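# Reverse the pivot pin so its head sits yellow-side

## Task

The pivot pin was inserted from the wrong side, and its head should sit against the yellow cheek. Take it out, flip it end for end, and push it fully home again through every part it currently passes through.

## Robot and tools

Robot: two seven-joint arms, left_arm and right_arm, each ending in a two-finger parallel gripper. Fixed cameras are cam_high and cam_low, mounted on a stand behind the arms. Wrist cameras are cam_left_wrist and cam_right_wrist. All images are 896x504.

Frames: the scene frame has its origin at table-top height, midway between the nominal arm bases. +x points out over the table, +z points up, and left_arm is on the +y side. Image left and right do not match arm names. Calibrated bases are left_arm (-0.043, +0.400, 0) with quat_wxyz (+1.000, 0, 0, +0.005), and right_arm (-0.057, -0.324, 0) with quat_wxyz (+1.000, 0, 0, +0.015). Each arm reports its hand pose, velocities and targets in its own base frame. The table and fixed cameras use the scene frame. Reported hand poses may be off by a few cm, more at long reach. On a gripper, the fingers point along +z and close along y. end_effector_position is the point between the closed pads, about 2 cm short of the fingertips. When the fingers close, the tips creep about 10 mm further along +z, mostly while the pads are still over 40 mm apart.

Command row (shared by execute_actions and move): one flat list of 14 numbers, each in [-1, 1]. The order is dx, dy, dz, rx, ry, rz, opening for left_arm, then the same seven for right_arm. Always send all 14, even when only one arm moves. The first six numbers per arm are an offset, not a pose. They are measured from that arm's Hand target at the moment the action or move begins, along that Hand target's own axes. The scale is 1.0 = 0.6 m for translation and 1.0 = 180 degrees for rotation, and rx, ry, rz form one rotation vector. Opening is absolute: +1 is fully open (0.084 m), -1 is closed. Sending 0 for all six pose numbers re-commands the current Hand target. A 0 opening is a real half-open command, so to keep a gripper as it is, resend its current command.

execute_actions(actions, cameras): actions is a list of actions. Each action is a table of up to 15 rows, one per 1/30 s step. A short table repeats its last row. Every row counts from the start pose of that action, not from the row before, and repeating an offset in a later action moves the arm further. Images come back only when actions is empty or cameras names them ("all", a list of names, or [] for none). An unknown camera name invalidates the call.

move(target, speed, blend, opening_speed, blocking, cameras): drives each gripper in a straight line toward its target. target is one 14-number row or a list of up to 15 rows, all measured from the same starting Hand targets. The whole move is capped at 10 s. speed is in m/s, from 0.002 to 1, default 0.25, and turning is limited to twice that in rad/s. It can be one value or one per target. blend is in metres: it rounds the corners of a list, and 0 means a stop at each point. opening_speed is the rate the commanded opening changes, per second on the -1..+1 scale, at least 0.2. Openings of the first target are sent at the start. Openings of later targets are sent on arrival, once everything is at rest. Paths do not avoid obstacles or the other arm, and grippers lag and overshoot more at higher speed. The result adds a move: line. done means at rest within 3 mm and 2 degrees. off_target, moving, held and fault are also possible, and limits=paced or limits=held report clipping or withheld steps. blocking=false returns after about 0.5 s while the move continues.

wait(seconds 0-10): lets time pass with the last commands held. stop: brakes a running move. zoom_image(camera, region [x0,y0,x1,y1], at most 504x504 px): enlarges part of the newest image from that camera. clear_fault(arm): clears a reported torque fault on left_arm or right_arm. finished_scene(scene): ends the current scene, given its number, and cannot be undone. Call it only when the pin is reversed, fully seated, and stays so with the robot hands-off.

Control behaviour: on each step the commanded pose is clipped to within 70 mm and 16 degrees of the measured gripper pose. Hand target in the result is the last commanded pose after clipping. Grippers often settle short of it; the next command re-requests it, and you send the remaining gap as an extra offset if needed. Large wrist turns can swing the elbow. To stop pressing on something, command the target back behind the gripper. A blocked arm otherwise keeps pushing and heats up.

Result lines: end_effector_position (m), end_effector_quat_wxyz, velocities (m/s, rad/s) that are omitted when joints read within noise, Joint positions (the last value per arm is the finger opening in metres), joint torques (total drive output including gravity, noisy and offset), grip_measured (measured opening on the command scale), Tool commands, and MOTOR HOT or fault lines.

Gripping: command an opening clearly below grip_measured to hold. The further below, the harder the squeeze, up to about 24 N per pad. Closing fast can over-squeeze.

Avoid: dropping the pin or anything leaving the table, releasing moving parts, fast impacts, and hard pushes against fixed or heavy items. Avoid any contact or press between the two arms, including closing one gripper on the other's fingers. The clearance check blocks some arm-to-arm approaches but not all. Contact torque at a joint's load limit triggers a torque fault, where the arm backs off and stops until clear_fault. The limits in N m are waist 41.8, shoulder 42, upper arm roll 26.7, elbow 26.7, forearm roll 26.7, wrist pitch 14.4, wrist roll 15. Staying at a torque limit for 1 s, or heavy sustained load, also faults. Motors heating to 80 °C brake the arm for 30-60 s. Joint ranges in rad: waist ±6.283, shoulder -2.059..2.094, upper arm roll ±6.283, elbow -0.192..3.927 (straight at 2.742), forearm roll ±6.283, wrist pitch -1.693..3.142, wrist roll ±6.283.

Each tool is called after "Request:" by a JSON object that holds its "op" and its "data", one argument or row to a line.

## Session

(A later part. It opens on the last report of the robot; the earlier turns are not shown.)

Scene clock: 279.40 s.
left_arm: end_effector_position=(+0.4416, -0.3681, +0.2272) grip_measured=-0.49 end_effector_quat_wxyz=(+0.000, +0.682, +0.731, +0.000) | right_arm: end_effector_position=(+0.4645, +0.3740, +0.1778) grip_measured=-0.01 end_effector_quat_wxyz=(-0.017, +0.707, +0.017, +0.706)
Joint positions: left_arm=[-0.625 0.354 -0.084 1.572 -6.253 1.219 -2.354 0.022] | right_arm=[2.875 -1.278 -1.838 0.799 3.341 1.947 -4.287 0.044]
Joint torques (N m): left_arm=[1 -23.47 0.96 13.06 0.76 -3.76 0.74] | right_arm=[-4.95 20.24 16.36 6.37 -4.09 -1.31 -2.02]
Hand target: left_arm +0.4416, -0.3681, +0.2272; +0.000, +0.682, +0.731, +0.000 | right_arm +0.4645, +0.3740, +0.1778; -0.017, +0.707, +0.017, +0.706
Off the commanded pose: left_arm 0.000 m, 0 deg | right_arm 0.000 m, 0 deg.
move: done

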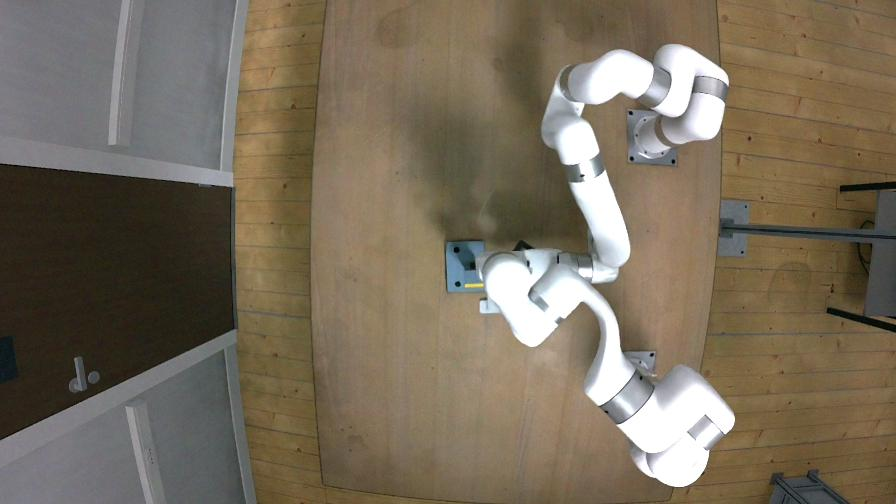

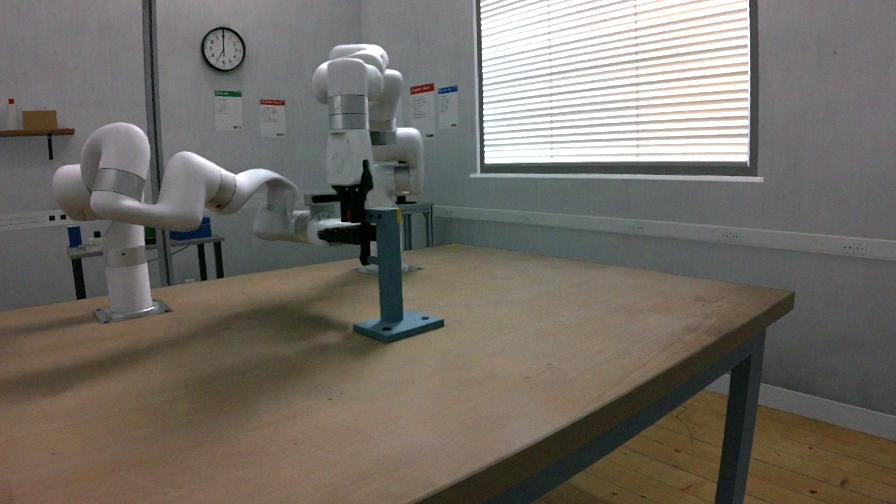

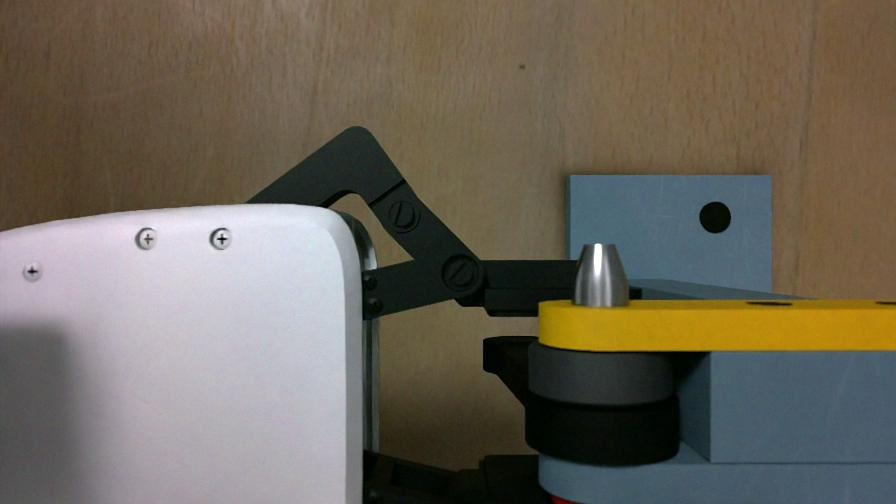

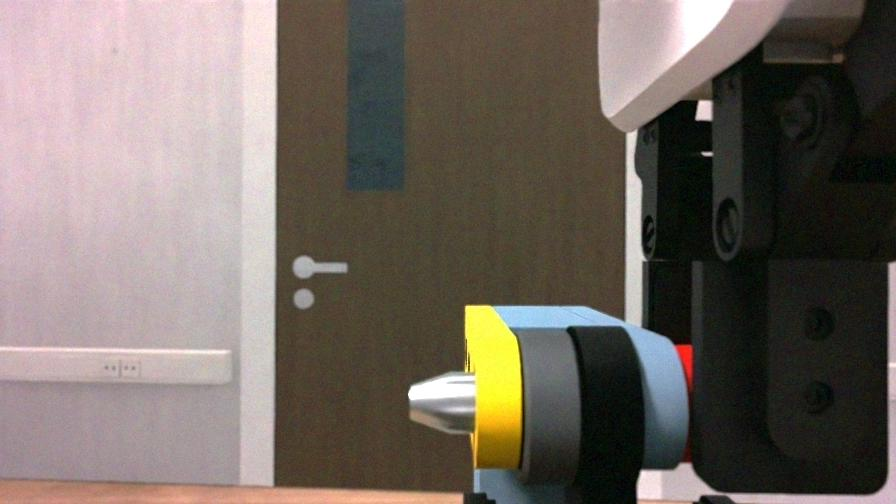

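Request:
{"op": "move", "data": {
  "target": [0,0,0,0,0,0,-0.75,0.0067,0,0,0,0,0,-0.45],
  "speed": 0.05,
  "opening_speed": 1,
  "cameras": ["cam_low","cam_left_wrist","cam_right_wrist"]
}}

Request:
{"op": "zoom_image", "data": {
  "camera": "cam_left_wrist",
  "region": [300, 204, 700, 504]
}}

Request:
{"op": "zoom_image", "data": {
  "camera": "cam_low",
  "region": [310, 170, 410, 270]
}}

Request:
{"op": "zoom_image", "data": {
  "camera": "cam_right_wrist",
  "region": [400, 304, 700, 504]
}}

Scene clock: 287.57 s.
left_arm: end_effector_position=(+0.4416, -0.3681, +0.2272) grip_measured=-0.49 end_effector_quat_wxyz=(+0.000, +0.682, +0.731, +0.000) | right_arm: end_effector_position=(+0.4646, +0.3740, +0.1818) grip_measured=-0.47 end_effector_quat_wxyz=(-0.017, +0.707, +0.017, +0.706)
Joint positions: left_arm=[-0.625 0.354 -0.084 1.572 -6.253 1.219 -2.354 0.022] | right_arm=[2.87 -1.275 -1.828 0.796 3.346 1.946 -4.293 0.024]
Joint torques (N m): left_arm=[-0.21 -23.36 0.03 12.85 0.84 -3.72 0.68] | right_arm=[-4.74 20.96 20.32 0.39 0.3 -1.25 -1.99]
Hand target: left_arm +0.4416, -0.3681, +0.2272; +0.000, +0.682, +0.731, +0.000 | right_arm +0.4646, +0.3740, +0.1818; -0.017, +0.707, +0.017, +0.706
Off the commanded pose: left_arm 0.000 m, 0 deg | right_arm 0.000 m, 0 deg.
move: done
Images, in order (width x height): cam_low 896x504, cam_left_wrist 896x504, cam_right_wrist 896x504.

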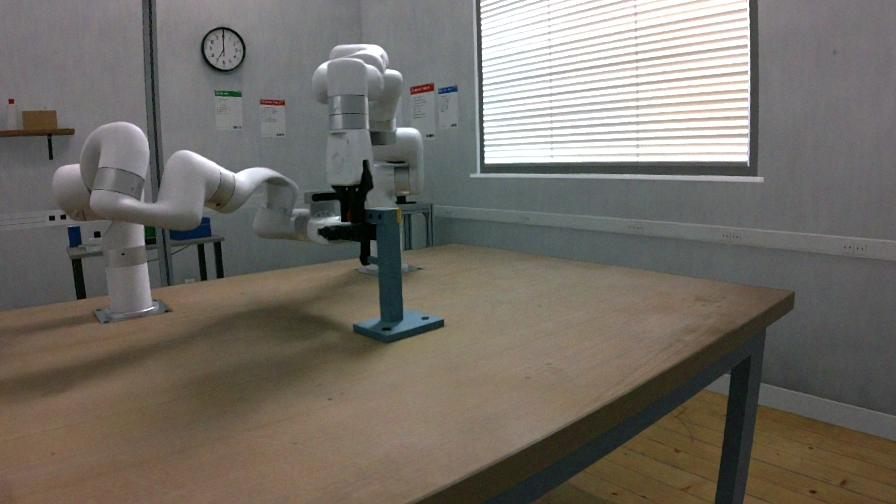

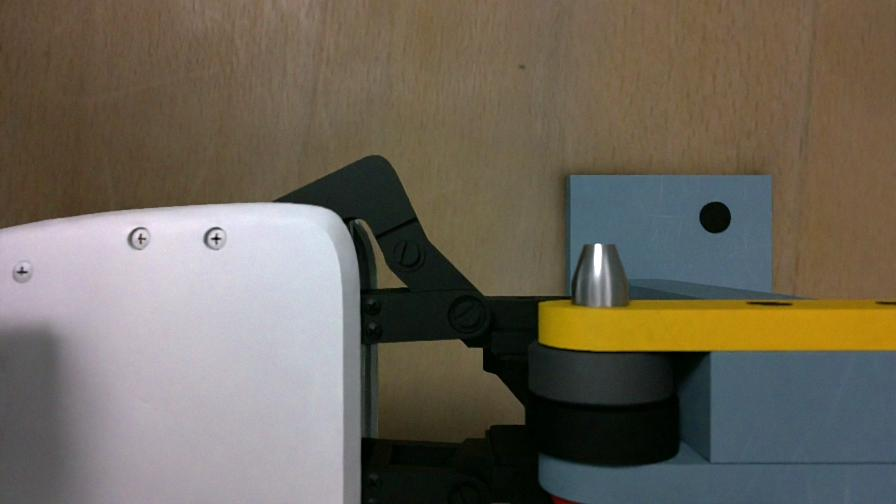

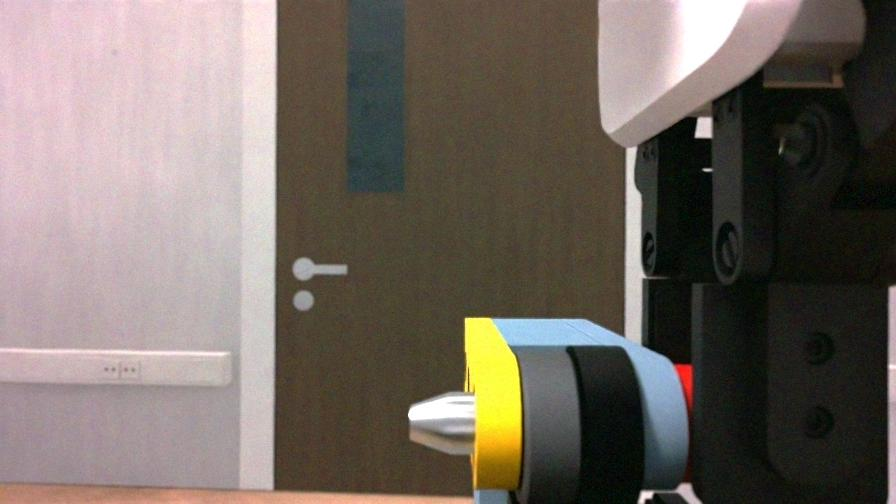

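Scaled by 1.260 from the camera's 896x504 image, which has a finer 1280x720 frame.

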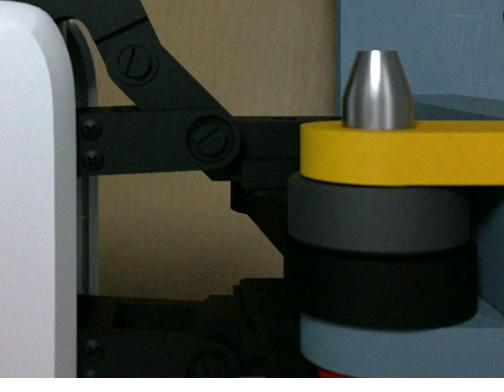

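Scaled by 5.040 from the camera's 896x504 image, which has a finer 1280x720 frame.

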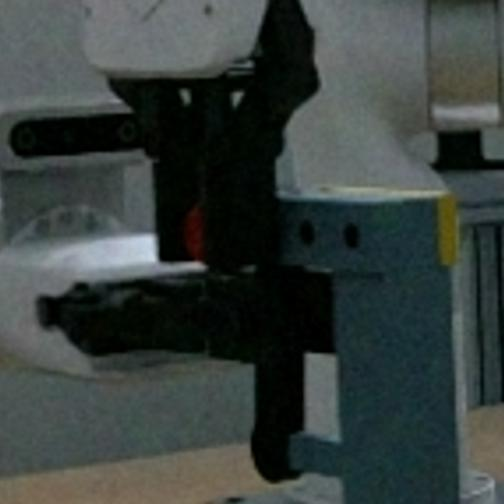

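Scaled by 1.680 from the camera's 896x504 image, which has a finer 1280x720 frame.

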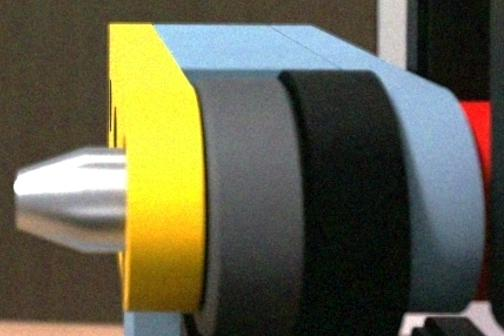

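Request:
{"op": "move", "data": {
  "target": [0,0,0,0,0,0,-0.75,0,0,0,0,0,0,-0.85],
  "opening_speed": 0.5,
  "cameras": ["cam_low","cam_left_wrist","cam_right_wrist"]
}}

Request:
{"op": "zoom_image", "data": {
  "camera": "cam_left_wrist",
  "region": [300, 204, 700, 504]
}}

Request:
{"op": "zoom_image", "data": {
  "camera": "cam_low",
  "region": [310, 170, 410, 270]
}}

Request:
{"op": "zoom_image", "data": {
  "camera": "cam_right_wrist",
  "region": [400, 304, 700, 504]
}}

Scene clock: 293.73 s.
left_arm: end_effector_position=(+0.4417, -0.3681, +0.2272) grip_measured=-0.49 end_effector_quat_wxyz=(+0.000, +0.682, +0.731, +0.000) | right_arm: end_effector_position=(+0.4645, +0.3742, +0.1818) grip_measured=-0.75 end_effector_quat_wxyz=(-0.018, +0.708, +0.017, +0.706)
Joint positions: left_arm=[-0.625 0.354 -0.084 1.572 -6.253 1.219 -2.354 0.022] | right_arm=[2.87 -1.275 -1.828 0.796 3.346 1.945 -4.293 0.011]
Joint torques (N m): left_arm=[-1.23 -23.44 -0.76 12.49 0.89 -3.07 0.61] | right_arm=[-4.68 21.3 12.55 3.24 1.2 8.99 -0.06]
Hand target: left_arm +0.4416, -0.3681, +0.2272; +0.000, +0.682, +0.731, +0.000 | right_arm +0.4646, +0.3740, +0.1818; -0.017, +0.707, +0.017, +0.706
Off the commanded pose: left_arm 0.000 m, 0 deg | right_arm 0.000 m, 0 deg.
move: done
Images, in order (width x height): cam_low 896x504, cam_left_wrist 896x504, cam_right_wrist 896x504.

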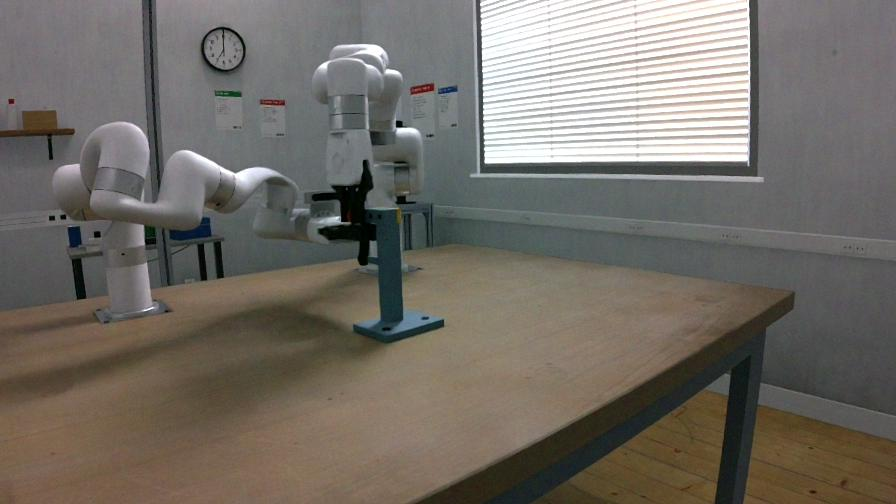

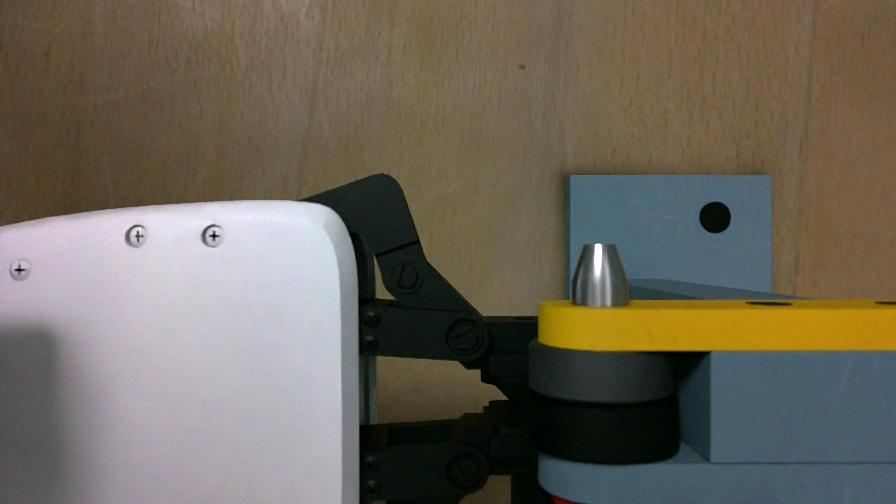

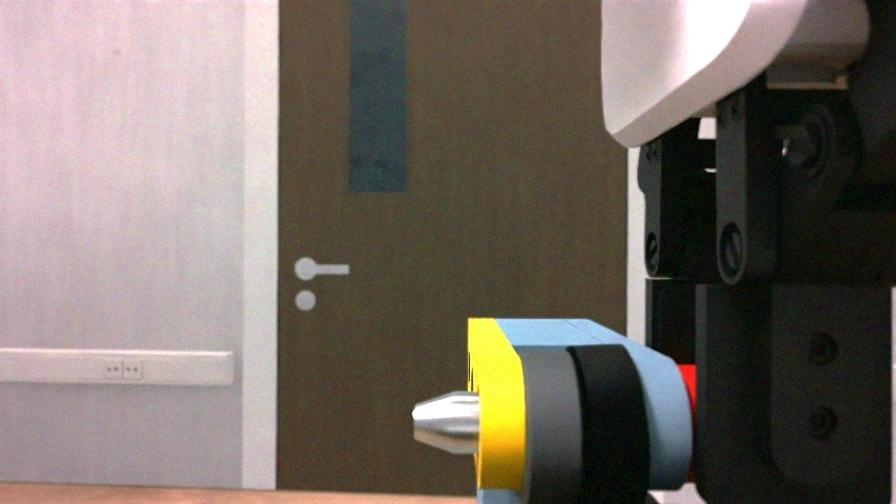

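Scaled by 1.260 from the camera's 896x504 image, which has a finer 1280x720 frame.

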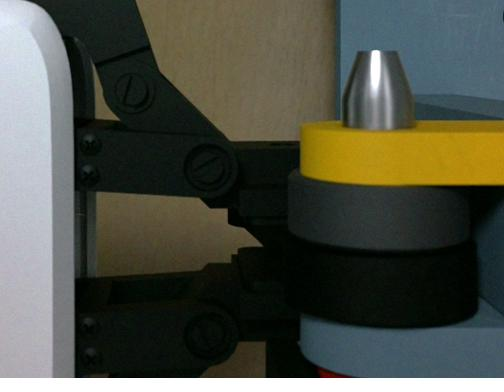

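Scaled by 5.040 from the camera's 896x504 image, which has a finer 1280x720 frame.

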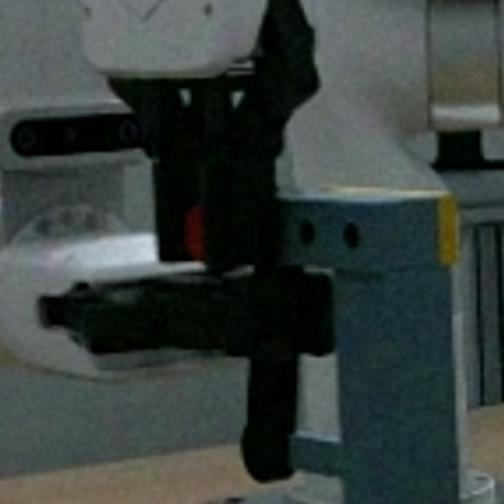

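Scaled by 1.680 from the camera's 896x504 image, which has a finer 1280x720 frame.

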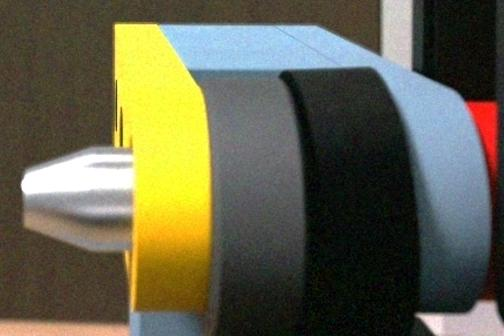

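Request:
{"op": "move", "data": {
  "target": [0,0,0,0,0,0,-0.75,0,-0.0017,0,0,0,0,-0.85],
  "speed": 0.02
}}

Scene clock: 300.23 s.
left_arm: end_effector_position=(+0.4416, -0.3681, +0.2272) grip_measured=-0.49 end_effector_quat_wxyz=(+0.000, +0.682, +0.731, +0.000) | right_arm: end_effector_position=(+0.4646, +0.3749, +0.1819) grip_measured=-0.77 end_effector_quat_wxyz=(-0.017, +0.707, +0.017, +0.706)
Joint positions: left_arm=[-0.625 0.354 -0.084 1.572 -6.253 1.219 -2.354 0.022] | right_arm=[2.873 -1.275 -1.828 0.799 3.347 1.946 -4.293 0.01]
Joint torques (N m): left_arm=[-1.49 -23.68 -0.81 12.17 0.9 -1.57 0.48] | right_arm=[-2.01 9.25 12.41 6.81 2.24 6.75 -0.71]
Hand target: left_arm +0.4416, -0.3681, +0.2272; +0.000, +0.682, +0.731, +0.000 | right_arm +0.4645, +0.3750, +0.1818; -0.017, +0.707, +0.017, +0.706
Off the commanded pose: left_arm 0.000 m, 0 deg | right_arm 0.000 m, 0 deg.
move: done

Request:
{"op": "move", "data": {
  "target": [-0.02,0,0,0,0,0,-1,0,0,0,0,0,0,-1],
  "speed": 0.03,
  "opening_speed": 1,
  "cameras": ["cam_low","cam_left_wrist","cam_right_wrist"]
}}

Scene clock: 305.13 s.
left_arm: end_effector_position=(+0.4425, -0.3800, +0.2272) grip_measured=-0.49 end_effector_quat_wxyz=(+0.000, +0.682, +0.731, +0.000) | right_arm: end_effector_position=(+0.4645, +0.3750, +0.1818) grip_measured=-0.77 end_effector_quat_wxyz=(-0.017, +0.707, +0.017, +0.706)
Joint positions: left_arm=[-0.638 0.384 -0.088 1.616 -6.249 1.232 -2.371 0.022] | right_arm=[2.873 -1.275 -1.828 0.799 3.347 1.946 -4.293 0.01]
Joint torques (N m): left_arm=[-3.6 -22.14 -2.53 13.58 2.23 -0.78 -0.9] | right_arm=[-1.6 9.05 12.15 1.58 2.25 2.37 -1.23]
Hand target: left_arm +0.4425, -0.3800, +0.2272; +0.000, +0.682, +0.731, +0.000 | right_arm +0.4645, +0.3750, +0.1818; -0.017, +0.707, +0.017, +0.706
Off the commanded pose: left_arm 0.000 m, 0 deg | right_arm 0.000 m, 0 deg.
move: done
Images, in order (width x height): cam_low 896x504, cam_left_wrist 896x504, cam_right_wrist 896x504.

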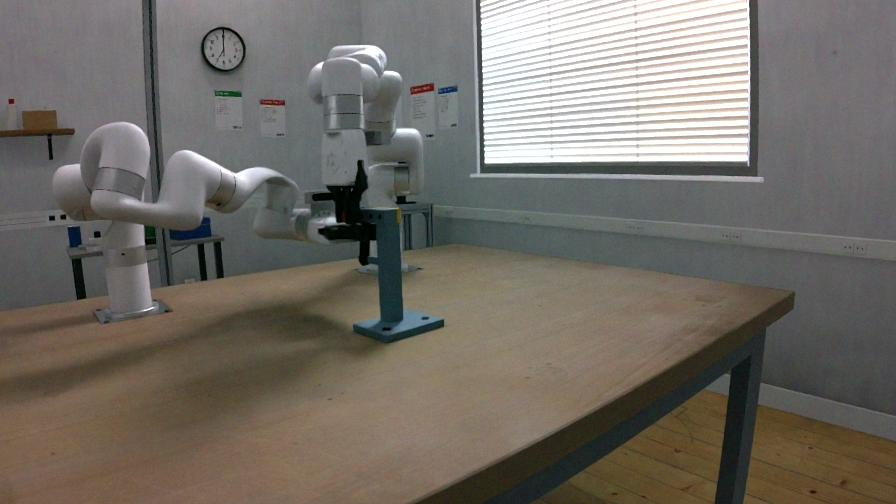

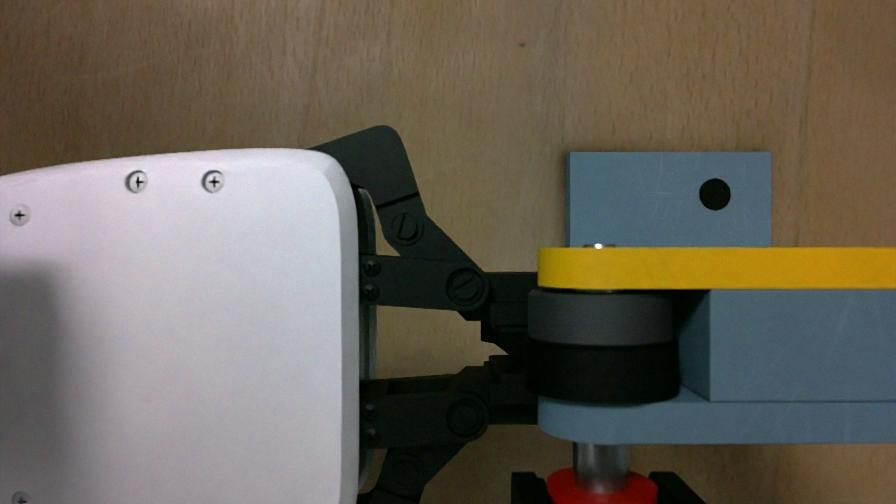

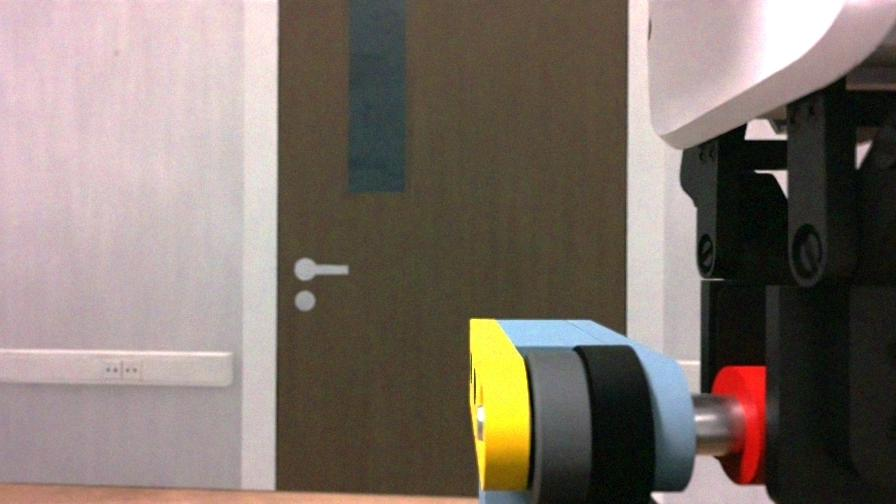

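Request:
{"op": "move", "data": {
  "target": [-0.0417,0,0,0,0,0,-1,0,0,0,0,0,0,-1],
  "speed": 0.04,
  "cameras": ["cam_left_wrist","cam_right_wrist"]
}}

Scene clock: 310.73 s.
left_arm: end_effector_position=(+0.4442, -0.4050, +0.2272) grip_measured=-0.49 end_effector_quat_wxyz=(+0.000, +0.682, +0.731, +0.000) | right_arm: end_effector_position=(+0.4645, +0.3750, +0.1818) grip_measured=-0.77 end_effector_quat_wxyz=(-0.017, +0.707, +0.017, +0.706)
Joint positions: left_arm=[-0.666 0.453 -0.096 1.716 -6.24 1.265 -2.405 0.022] | right_arm=[2.873 -1.275 -1.828 0.799 3.347 1.946 -4.293 0.01]
Joint torques (N m): left_arm=[-4.1 -23.75 -3.74 13.49 2.04 -0.44 -0.87] | right_arm=[-1.69 9.22 12.04 1.63 2.46 2.86 -1.26]
Hand target: left_arm +0.4442, -0.4050, +0.2272; +0.000, +0.682, +0.731, +0.000 | right_arm +0.4645, +0.3750, +0.1818; -0.017, +0.707, +0.017, +0.706
Off the commanded pose: left_arm 0.000 m, 0 deg | right_arm 0.000 m, 0 deg.
move: done
Images, in order (width x height): cam_left_wrist 896x504, cam_right_wrist 896x504.

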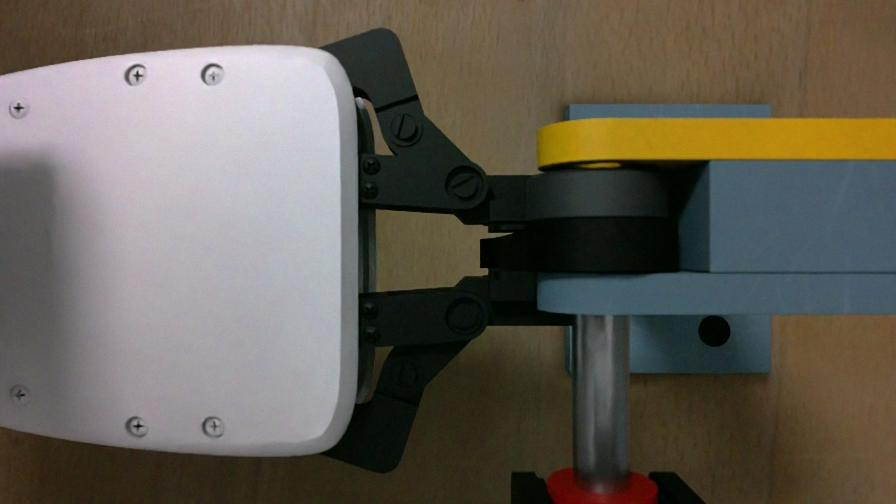

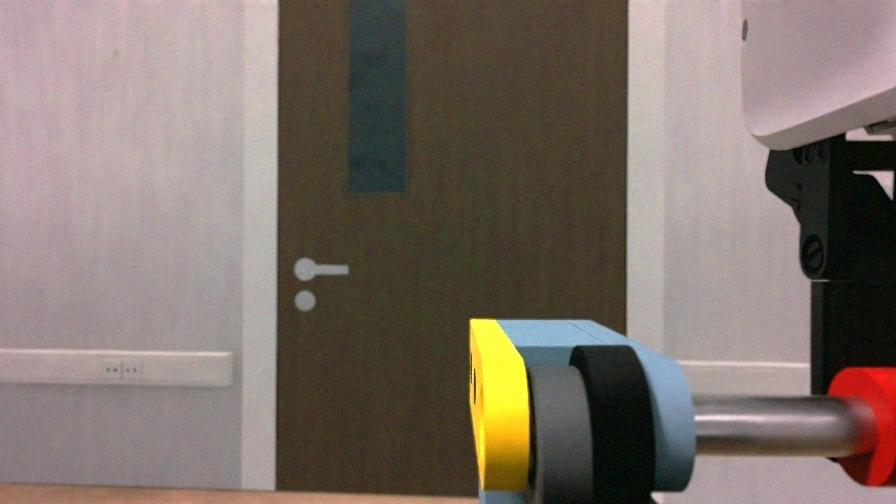

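Request:
{"op": "move", "data": {
  "target": [-0.0467,0,0,0,0,0,-1,0,0,0,0,0,0,-1],
  "speed": 0.04,
  "cameras": ["cam_left_wrist","cam_right_wrist","cam_low"]
}}

Request:
{"op": "zoom_image", "data": {
  "camera": "cam_right_wrist",
  "region": [400, 304, 700, 504]
}}

Request:
{"op": "zoom_image", "data": {
  "camera": "cam_low",
  "region": [310, 170, 410, 270]
}}

Scene clock: 318.50 s.
left_arm: end_effector_position=(+0.4461, -0.4329, +0.2273) grip_measured=-0.49 end_effector_quat_wxyz=(+0.000, +0.682, +0.731, +0.000) | right_arm: end_effector_position=(+0.4645, +0.3750, +0.1818) grip_measured=-0.77 end_effector_quat_wxyz=(-0.017, +0.707, +0.017, +0.706)
Joint positions: left_arm=[-0.699 0.537 -0.102 1.845 -6.23 1.31 -2.44 0.022] | right_arm=[2.873 -1.275 -1.828 0.799 3.347 1.946 -4.293 0.01]
Joint torques (N m): left_arm=[-4.43 -25.73 -4.26 13.58 1.83 -0.28 -1.01] | right_arm=[-2.3 9.57 12.34 1.55 2.33 3.15 -1.11]
Hand target: left_arm +0.4461, -0.4330, +0.2273; +0.000, +0.682, +0.731, +0.000 | right_arm +0.4645, +0.3750, +0.1818; -0.017, +0.707, +0.017, +0.706
Off the commanded pose: left_arm 0.000 m, 0 deg | right_arm 0.000 m, 0 deg.
move: done
Images, in order (width x height): cam_low 896x504, cam_left_wrist 896x504, cam_right_wrist 896x504.

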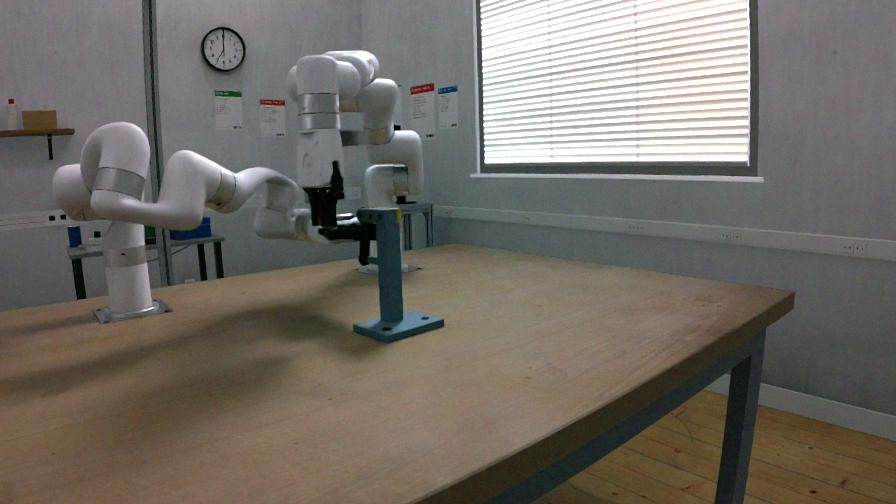

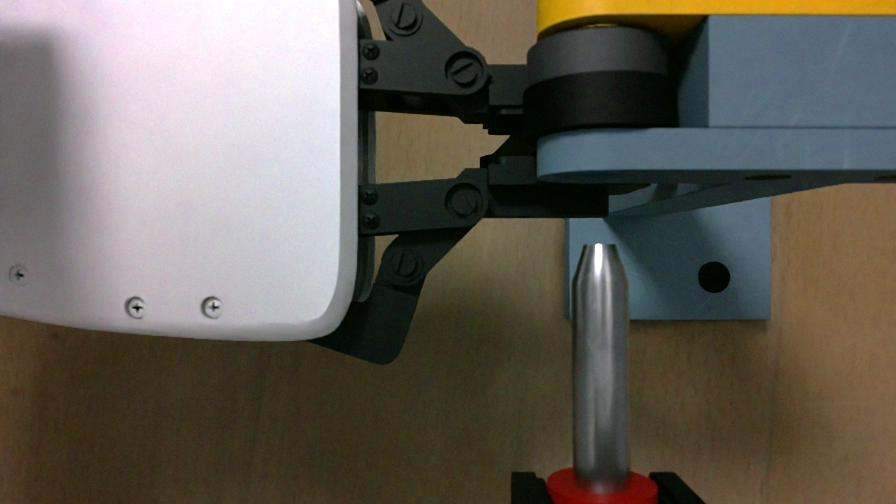

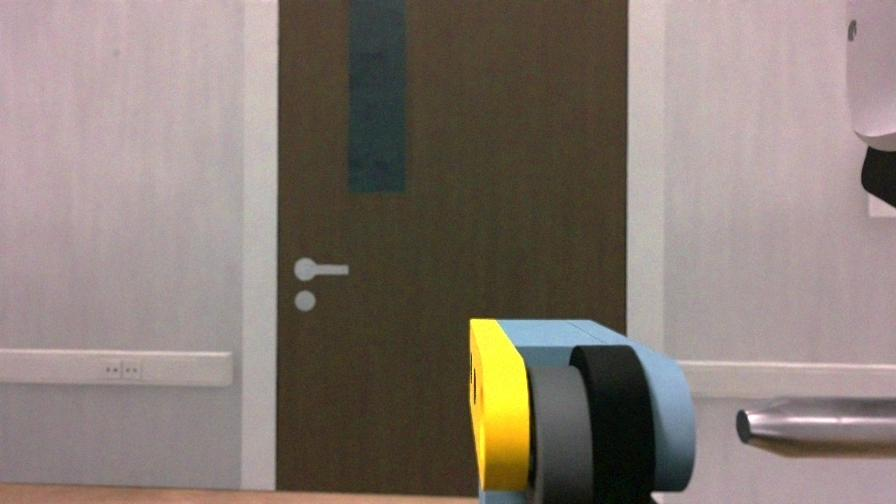

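Scaled by 1.680 from the camera's 896x504 image, which has a finer 1280x720 frame.

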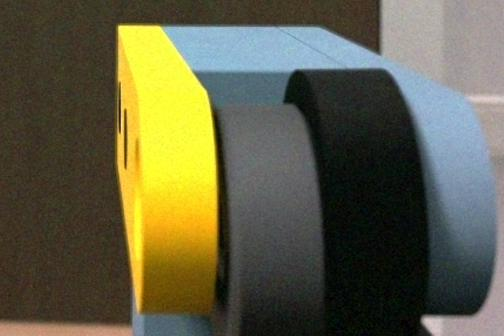

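Scaled by 5.040 from the camera's 896x504 image, which has a finer 1280x720 frame.

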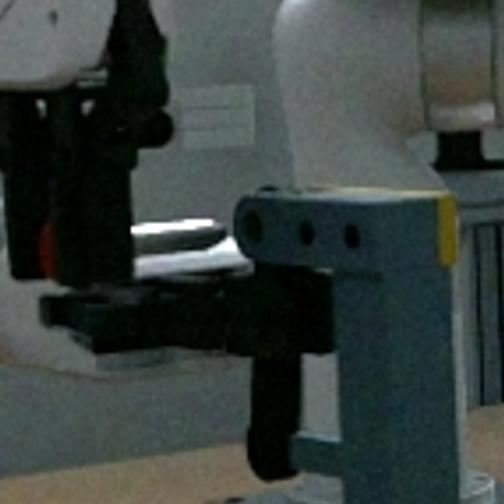

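Request:
{"op": "move", "data": {
  "target": [
    [0,0,-0.15,0,0,0,-1,0,0,0,0,0,0,-1],
    [0.17,0,-0.17,0,0,0.5,-1,0,0,0,0,0,0,-1],
    [0.344,0,-0.15,0,0,1.0,-1,0,0,0,0,0,0,-1]
  ],
  "speed": [0.12,0.2,0.2],
  "blend": [0.01,0.03,0],
  "cameras": ["all"]
}}

Scene clock: 341.63 s.
left_arm: end_effector_position=(+0.4319, -0.2269, +0.3170) grip_measured=-0.49 end_effector_quat_wxyz=(+0.000, +0.731, -0.682, +0.000) | right_arm: end_effector_position=(+0.4645, +0.3750, +0.1818) grip_measured=-0.77 end_effector_quat_wxyz=(-0.017, +0.707, +0.017, +0.706)
Joint positions: left_arm=[-0.205 0.029 -0.283 1.405 -6.276 1.376 1.012 0.022] | right_arm=[2.873 -1.275 -1.828 0.799 3.347 1.946 -4.293 0.01]
Joint torques (N m): left_arm=[3.71 -24.01 2.23 10.72 -1.78 -3.03 0.68] | right_arm=[-2.88 10.55 12.33 1.85 2.22 4.41 -1.04]
Hand target: left_arm +0.4319, -0.2269, +0.3170; +0.000, +0.731, -0.682, +0.000 | right_arm +0.4645, +0.3750, +0.1818; -0.017, +0.707, +0.017, +0.706
Off the commanded pose: left_arm 0.000 m, 0 deg | right_arm 0.000 m, 0 deg.
move: done

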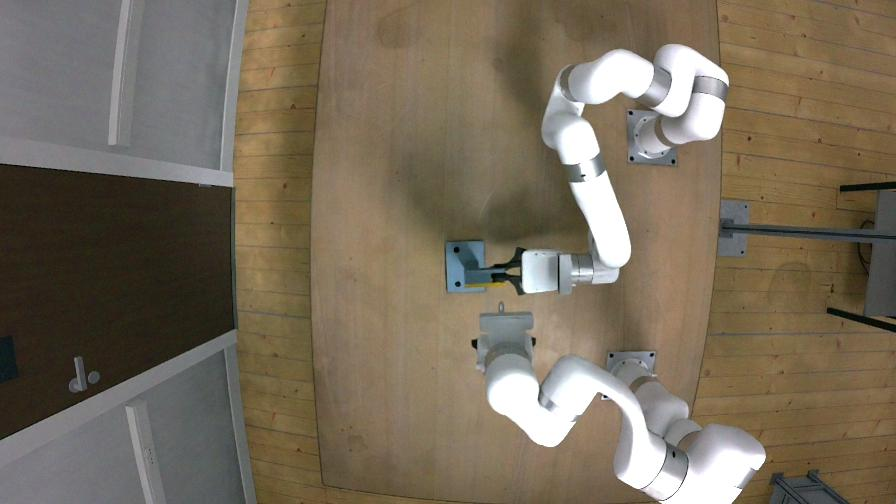

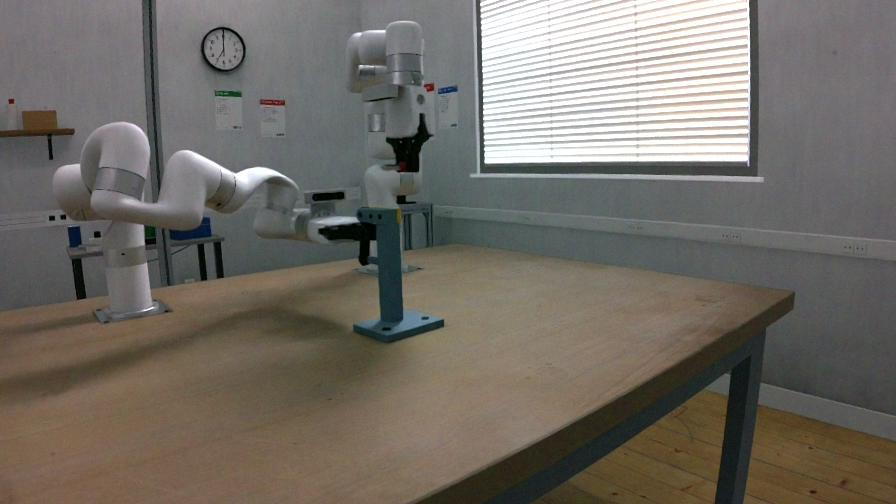

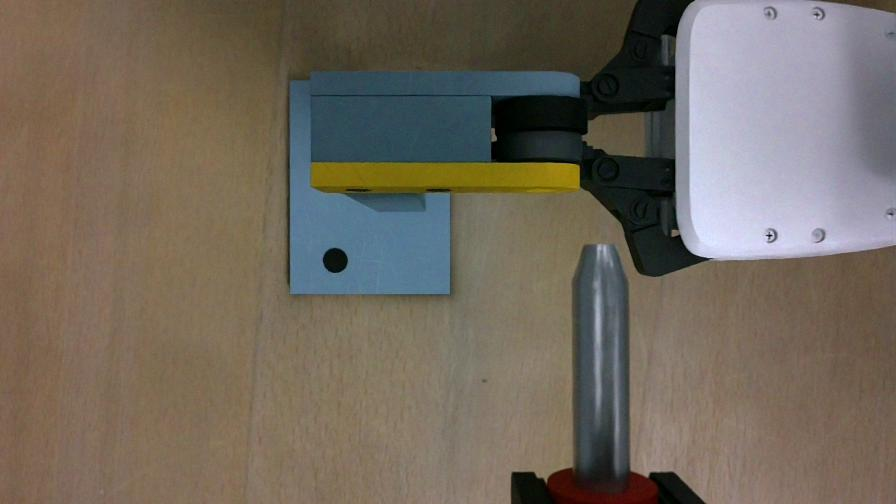

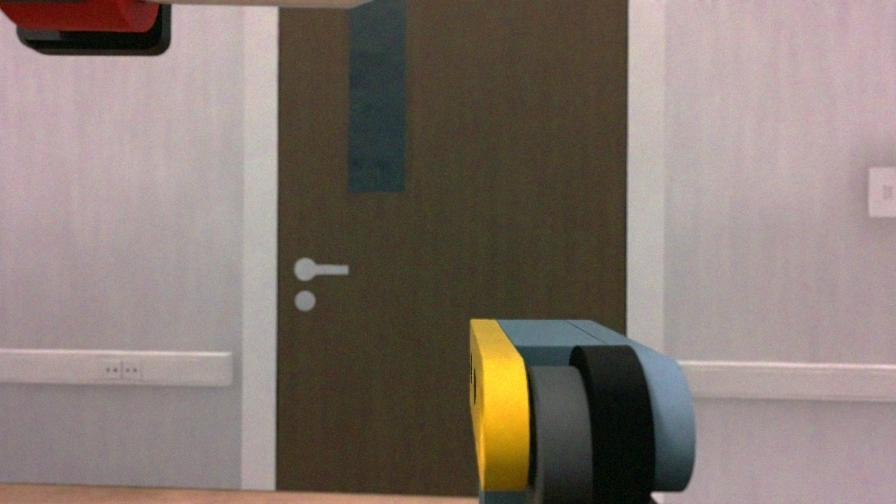

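Request:
{"op": "move", "data": {
  "target": [0,0,0.1497,0,0,0,-1,0.0067,0,0,0,0,0,-1],
  "speed": [0.06],
  "cameras": ["all"]
}}

Request:
{"op": "zoom_image", "data": {
  "camera": "cam_right_wrist",
  "region": [300, 254, 750, 504]
}}

Request:
{"op": "zoom_image", "data": {
  "camera": "cam_low",
  "region": [310, 170, 440, 270]
}}

Scene clock: 352.10 s.
left_arm: end_effector_position=(+0.4319, -0.2271, +0.2272) grip_measured=-0.49 end_effector_quat_wxyz=(+0.000, +0.731, -0.682, +0.000) | right_arm: end_effector_position=(+0.4645, +0.3750, +0.1859) grip_measured=-0.78 end_effector_quat_wxyz=(-0.017, +0.707, +0.017, +0.706)
Joint positions: left_arm=[-0.207 0.06 -0.283 1.183 -6.266 1.124 1.004 0.022] | right_arm=[2.868 -1.272 -1.818 0.797 3.352 1.944 -4.299 0.01]
Joint torques (N m): left_arm=[-4.39 -15.24 -3.25 10.48 1.88 -3.14 -1.01] | right_arm=[-18.39 25.84 21.87 7.12 -0.35 6.75 -1.46]
Hand target: left_arm +0.4319, -0.2270, +0.2272; +0.000, +0.731, -0.682, +0.000 | right_arm +0.4645, +0.3750, +0.1859; -0.017, +0.707, +0.017, +0.706
Off the commanded pose: left_arm 0.000 m, 0 deg | right_arm 0.000 m, 0 deg.
move: done

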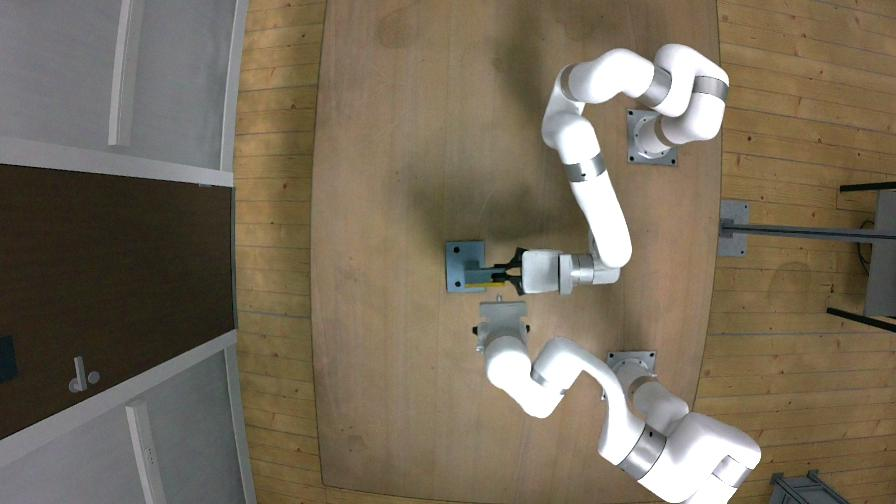

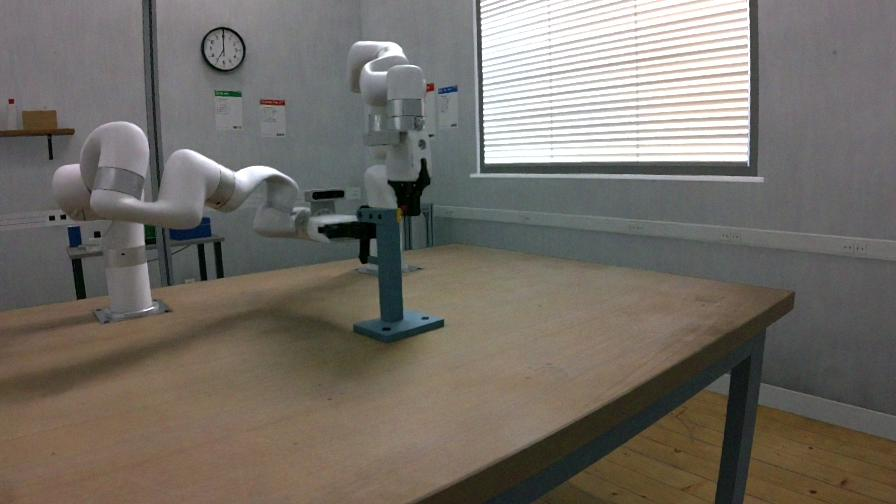

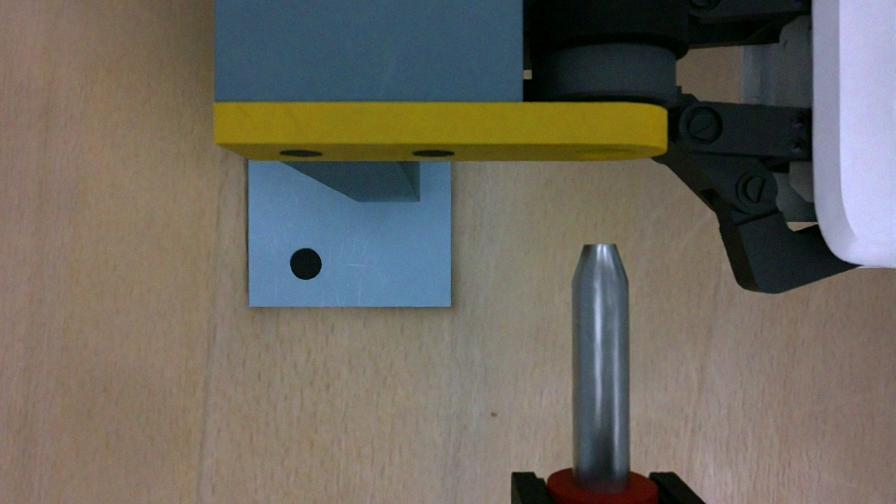

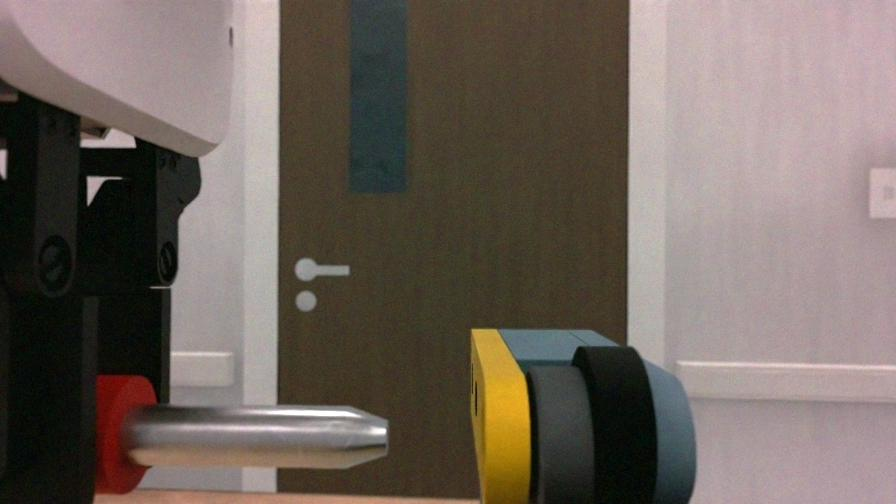

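Scaled by 1.120 from the camera's 896x504 image, which has a finer 1280x720 frame.

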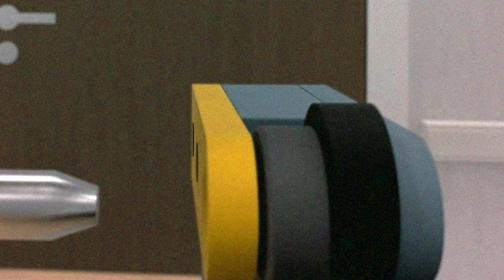

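Scaled by 3.877 from the camera's 896x504 image, which has a finer 1280x720 frame.

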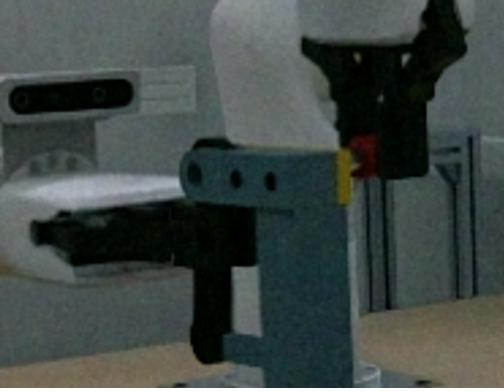

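Request:
{"op": "move", "data": {
  "target": [0,0,0,0,0,0,-1,-0.0017,0,0,0,0,0,-1],
  "speed": [0.02],
  "cameras": ["cam_right_wrist"]
}}

Request:
{"op": "zoom_image", "data": {
  "camera": "cam_right_wrist",
  "region": [400, 304, 700, 504]
}}

Scene clock: 357.20 s.
left_arm: end_effector_position=(+0.4319, -0.2270, +0.2272) grip_measured=-0.49 end_effector_quat_wxyz=(+0.000, +0.731, -0.682, +0.000) | right_arm: end_effector_position=(+0.4646, +0.3750, +0.1850) grip_measured=-0.78 end_effector_quat_wxyz=(-0.017, +0.707, +0.017, +0.706)
Joint positions: left_arm=[-0.207 0.06 -0.283 1.183 -6.266 1.124 1.004 0.022] | right_arm=[2.87 -1.273 -1.821 0.798 3.351 1.945 -4.297 0.01]
Joint torques (N m): left_arm=[-4.43 -15.12 -2.66 10.61 1.84 -1.67 -0.87] | right_arm=[-6.49 8.68 8.81 11.02 -0.9 7.96 2.86]
Hand target: left_arm +0.4319, -0.2270, +0.2272; +0.000, +0.731, -0.682, +0.000 | right_arm +0.4645, +0.3750, +0.1848; -0.017, +0.707, +0.017, +0.706
Off the commanded pose: left_arm 0.000 m, 0 deg | right_arm 0.000 m, 0 deg.
move: done
Images, in order (width x height): cam_right_wrist 896x504.

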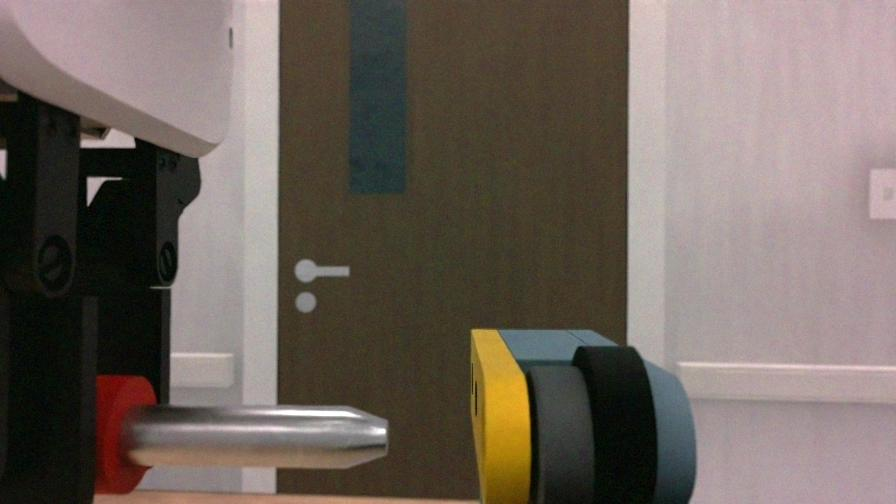

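Scaled by 1.680 from the camera's 896x504 image, which has a finer 1280x720 frame.

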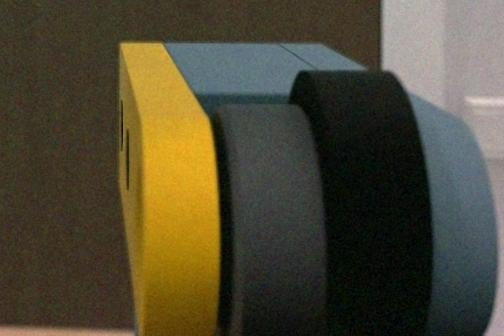

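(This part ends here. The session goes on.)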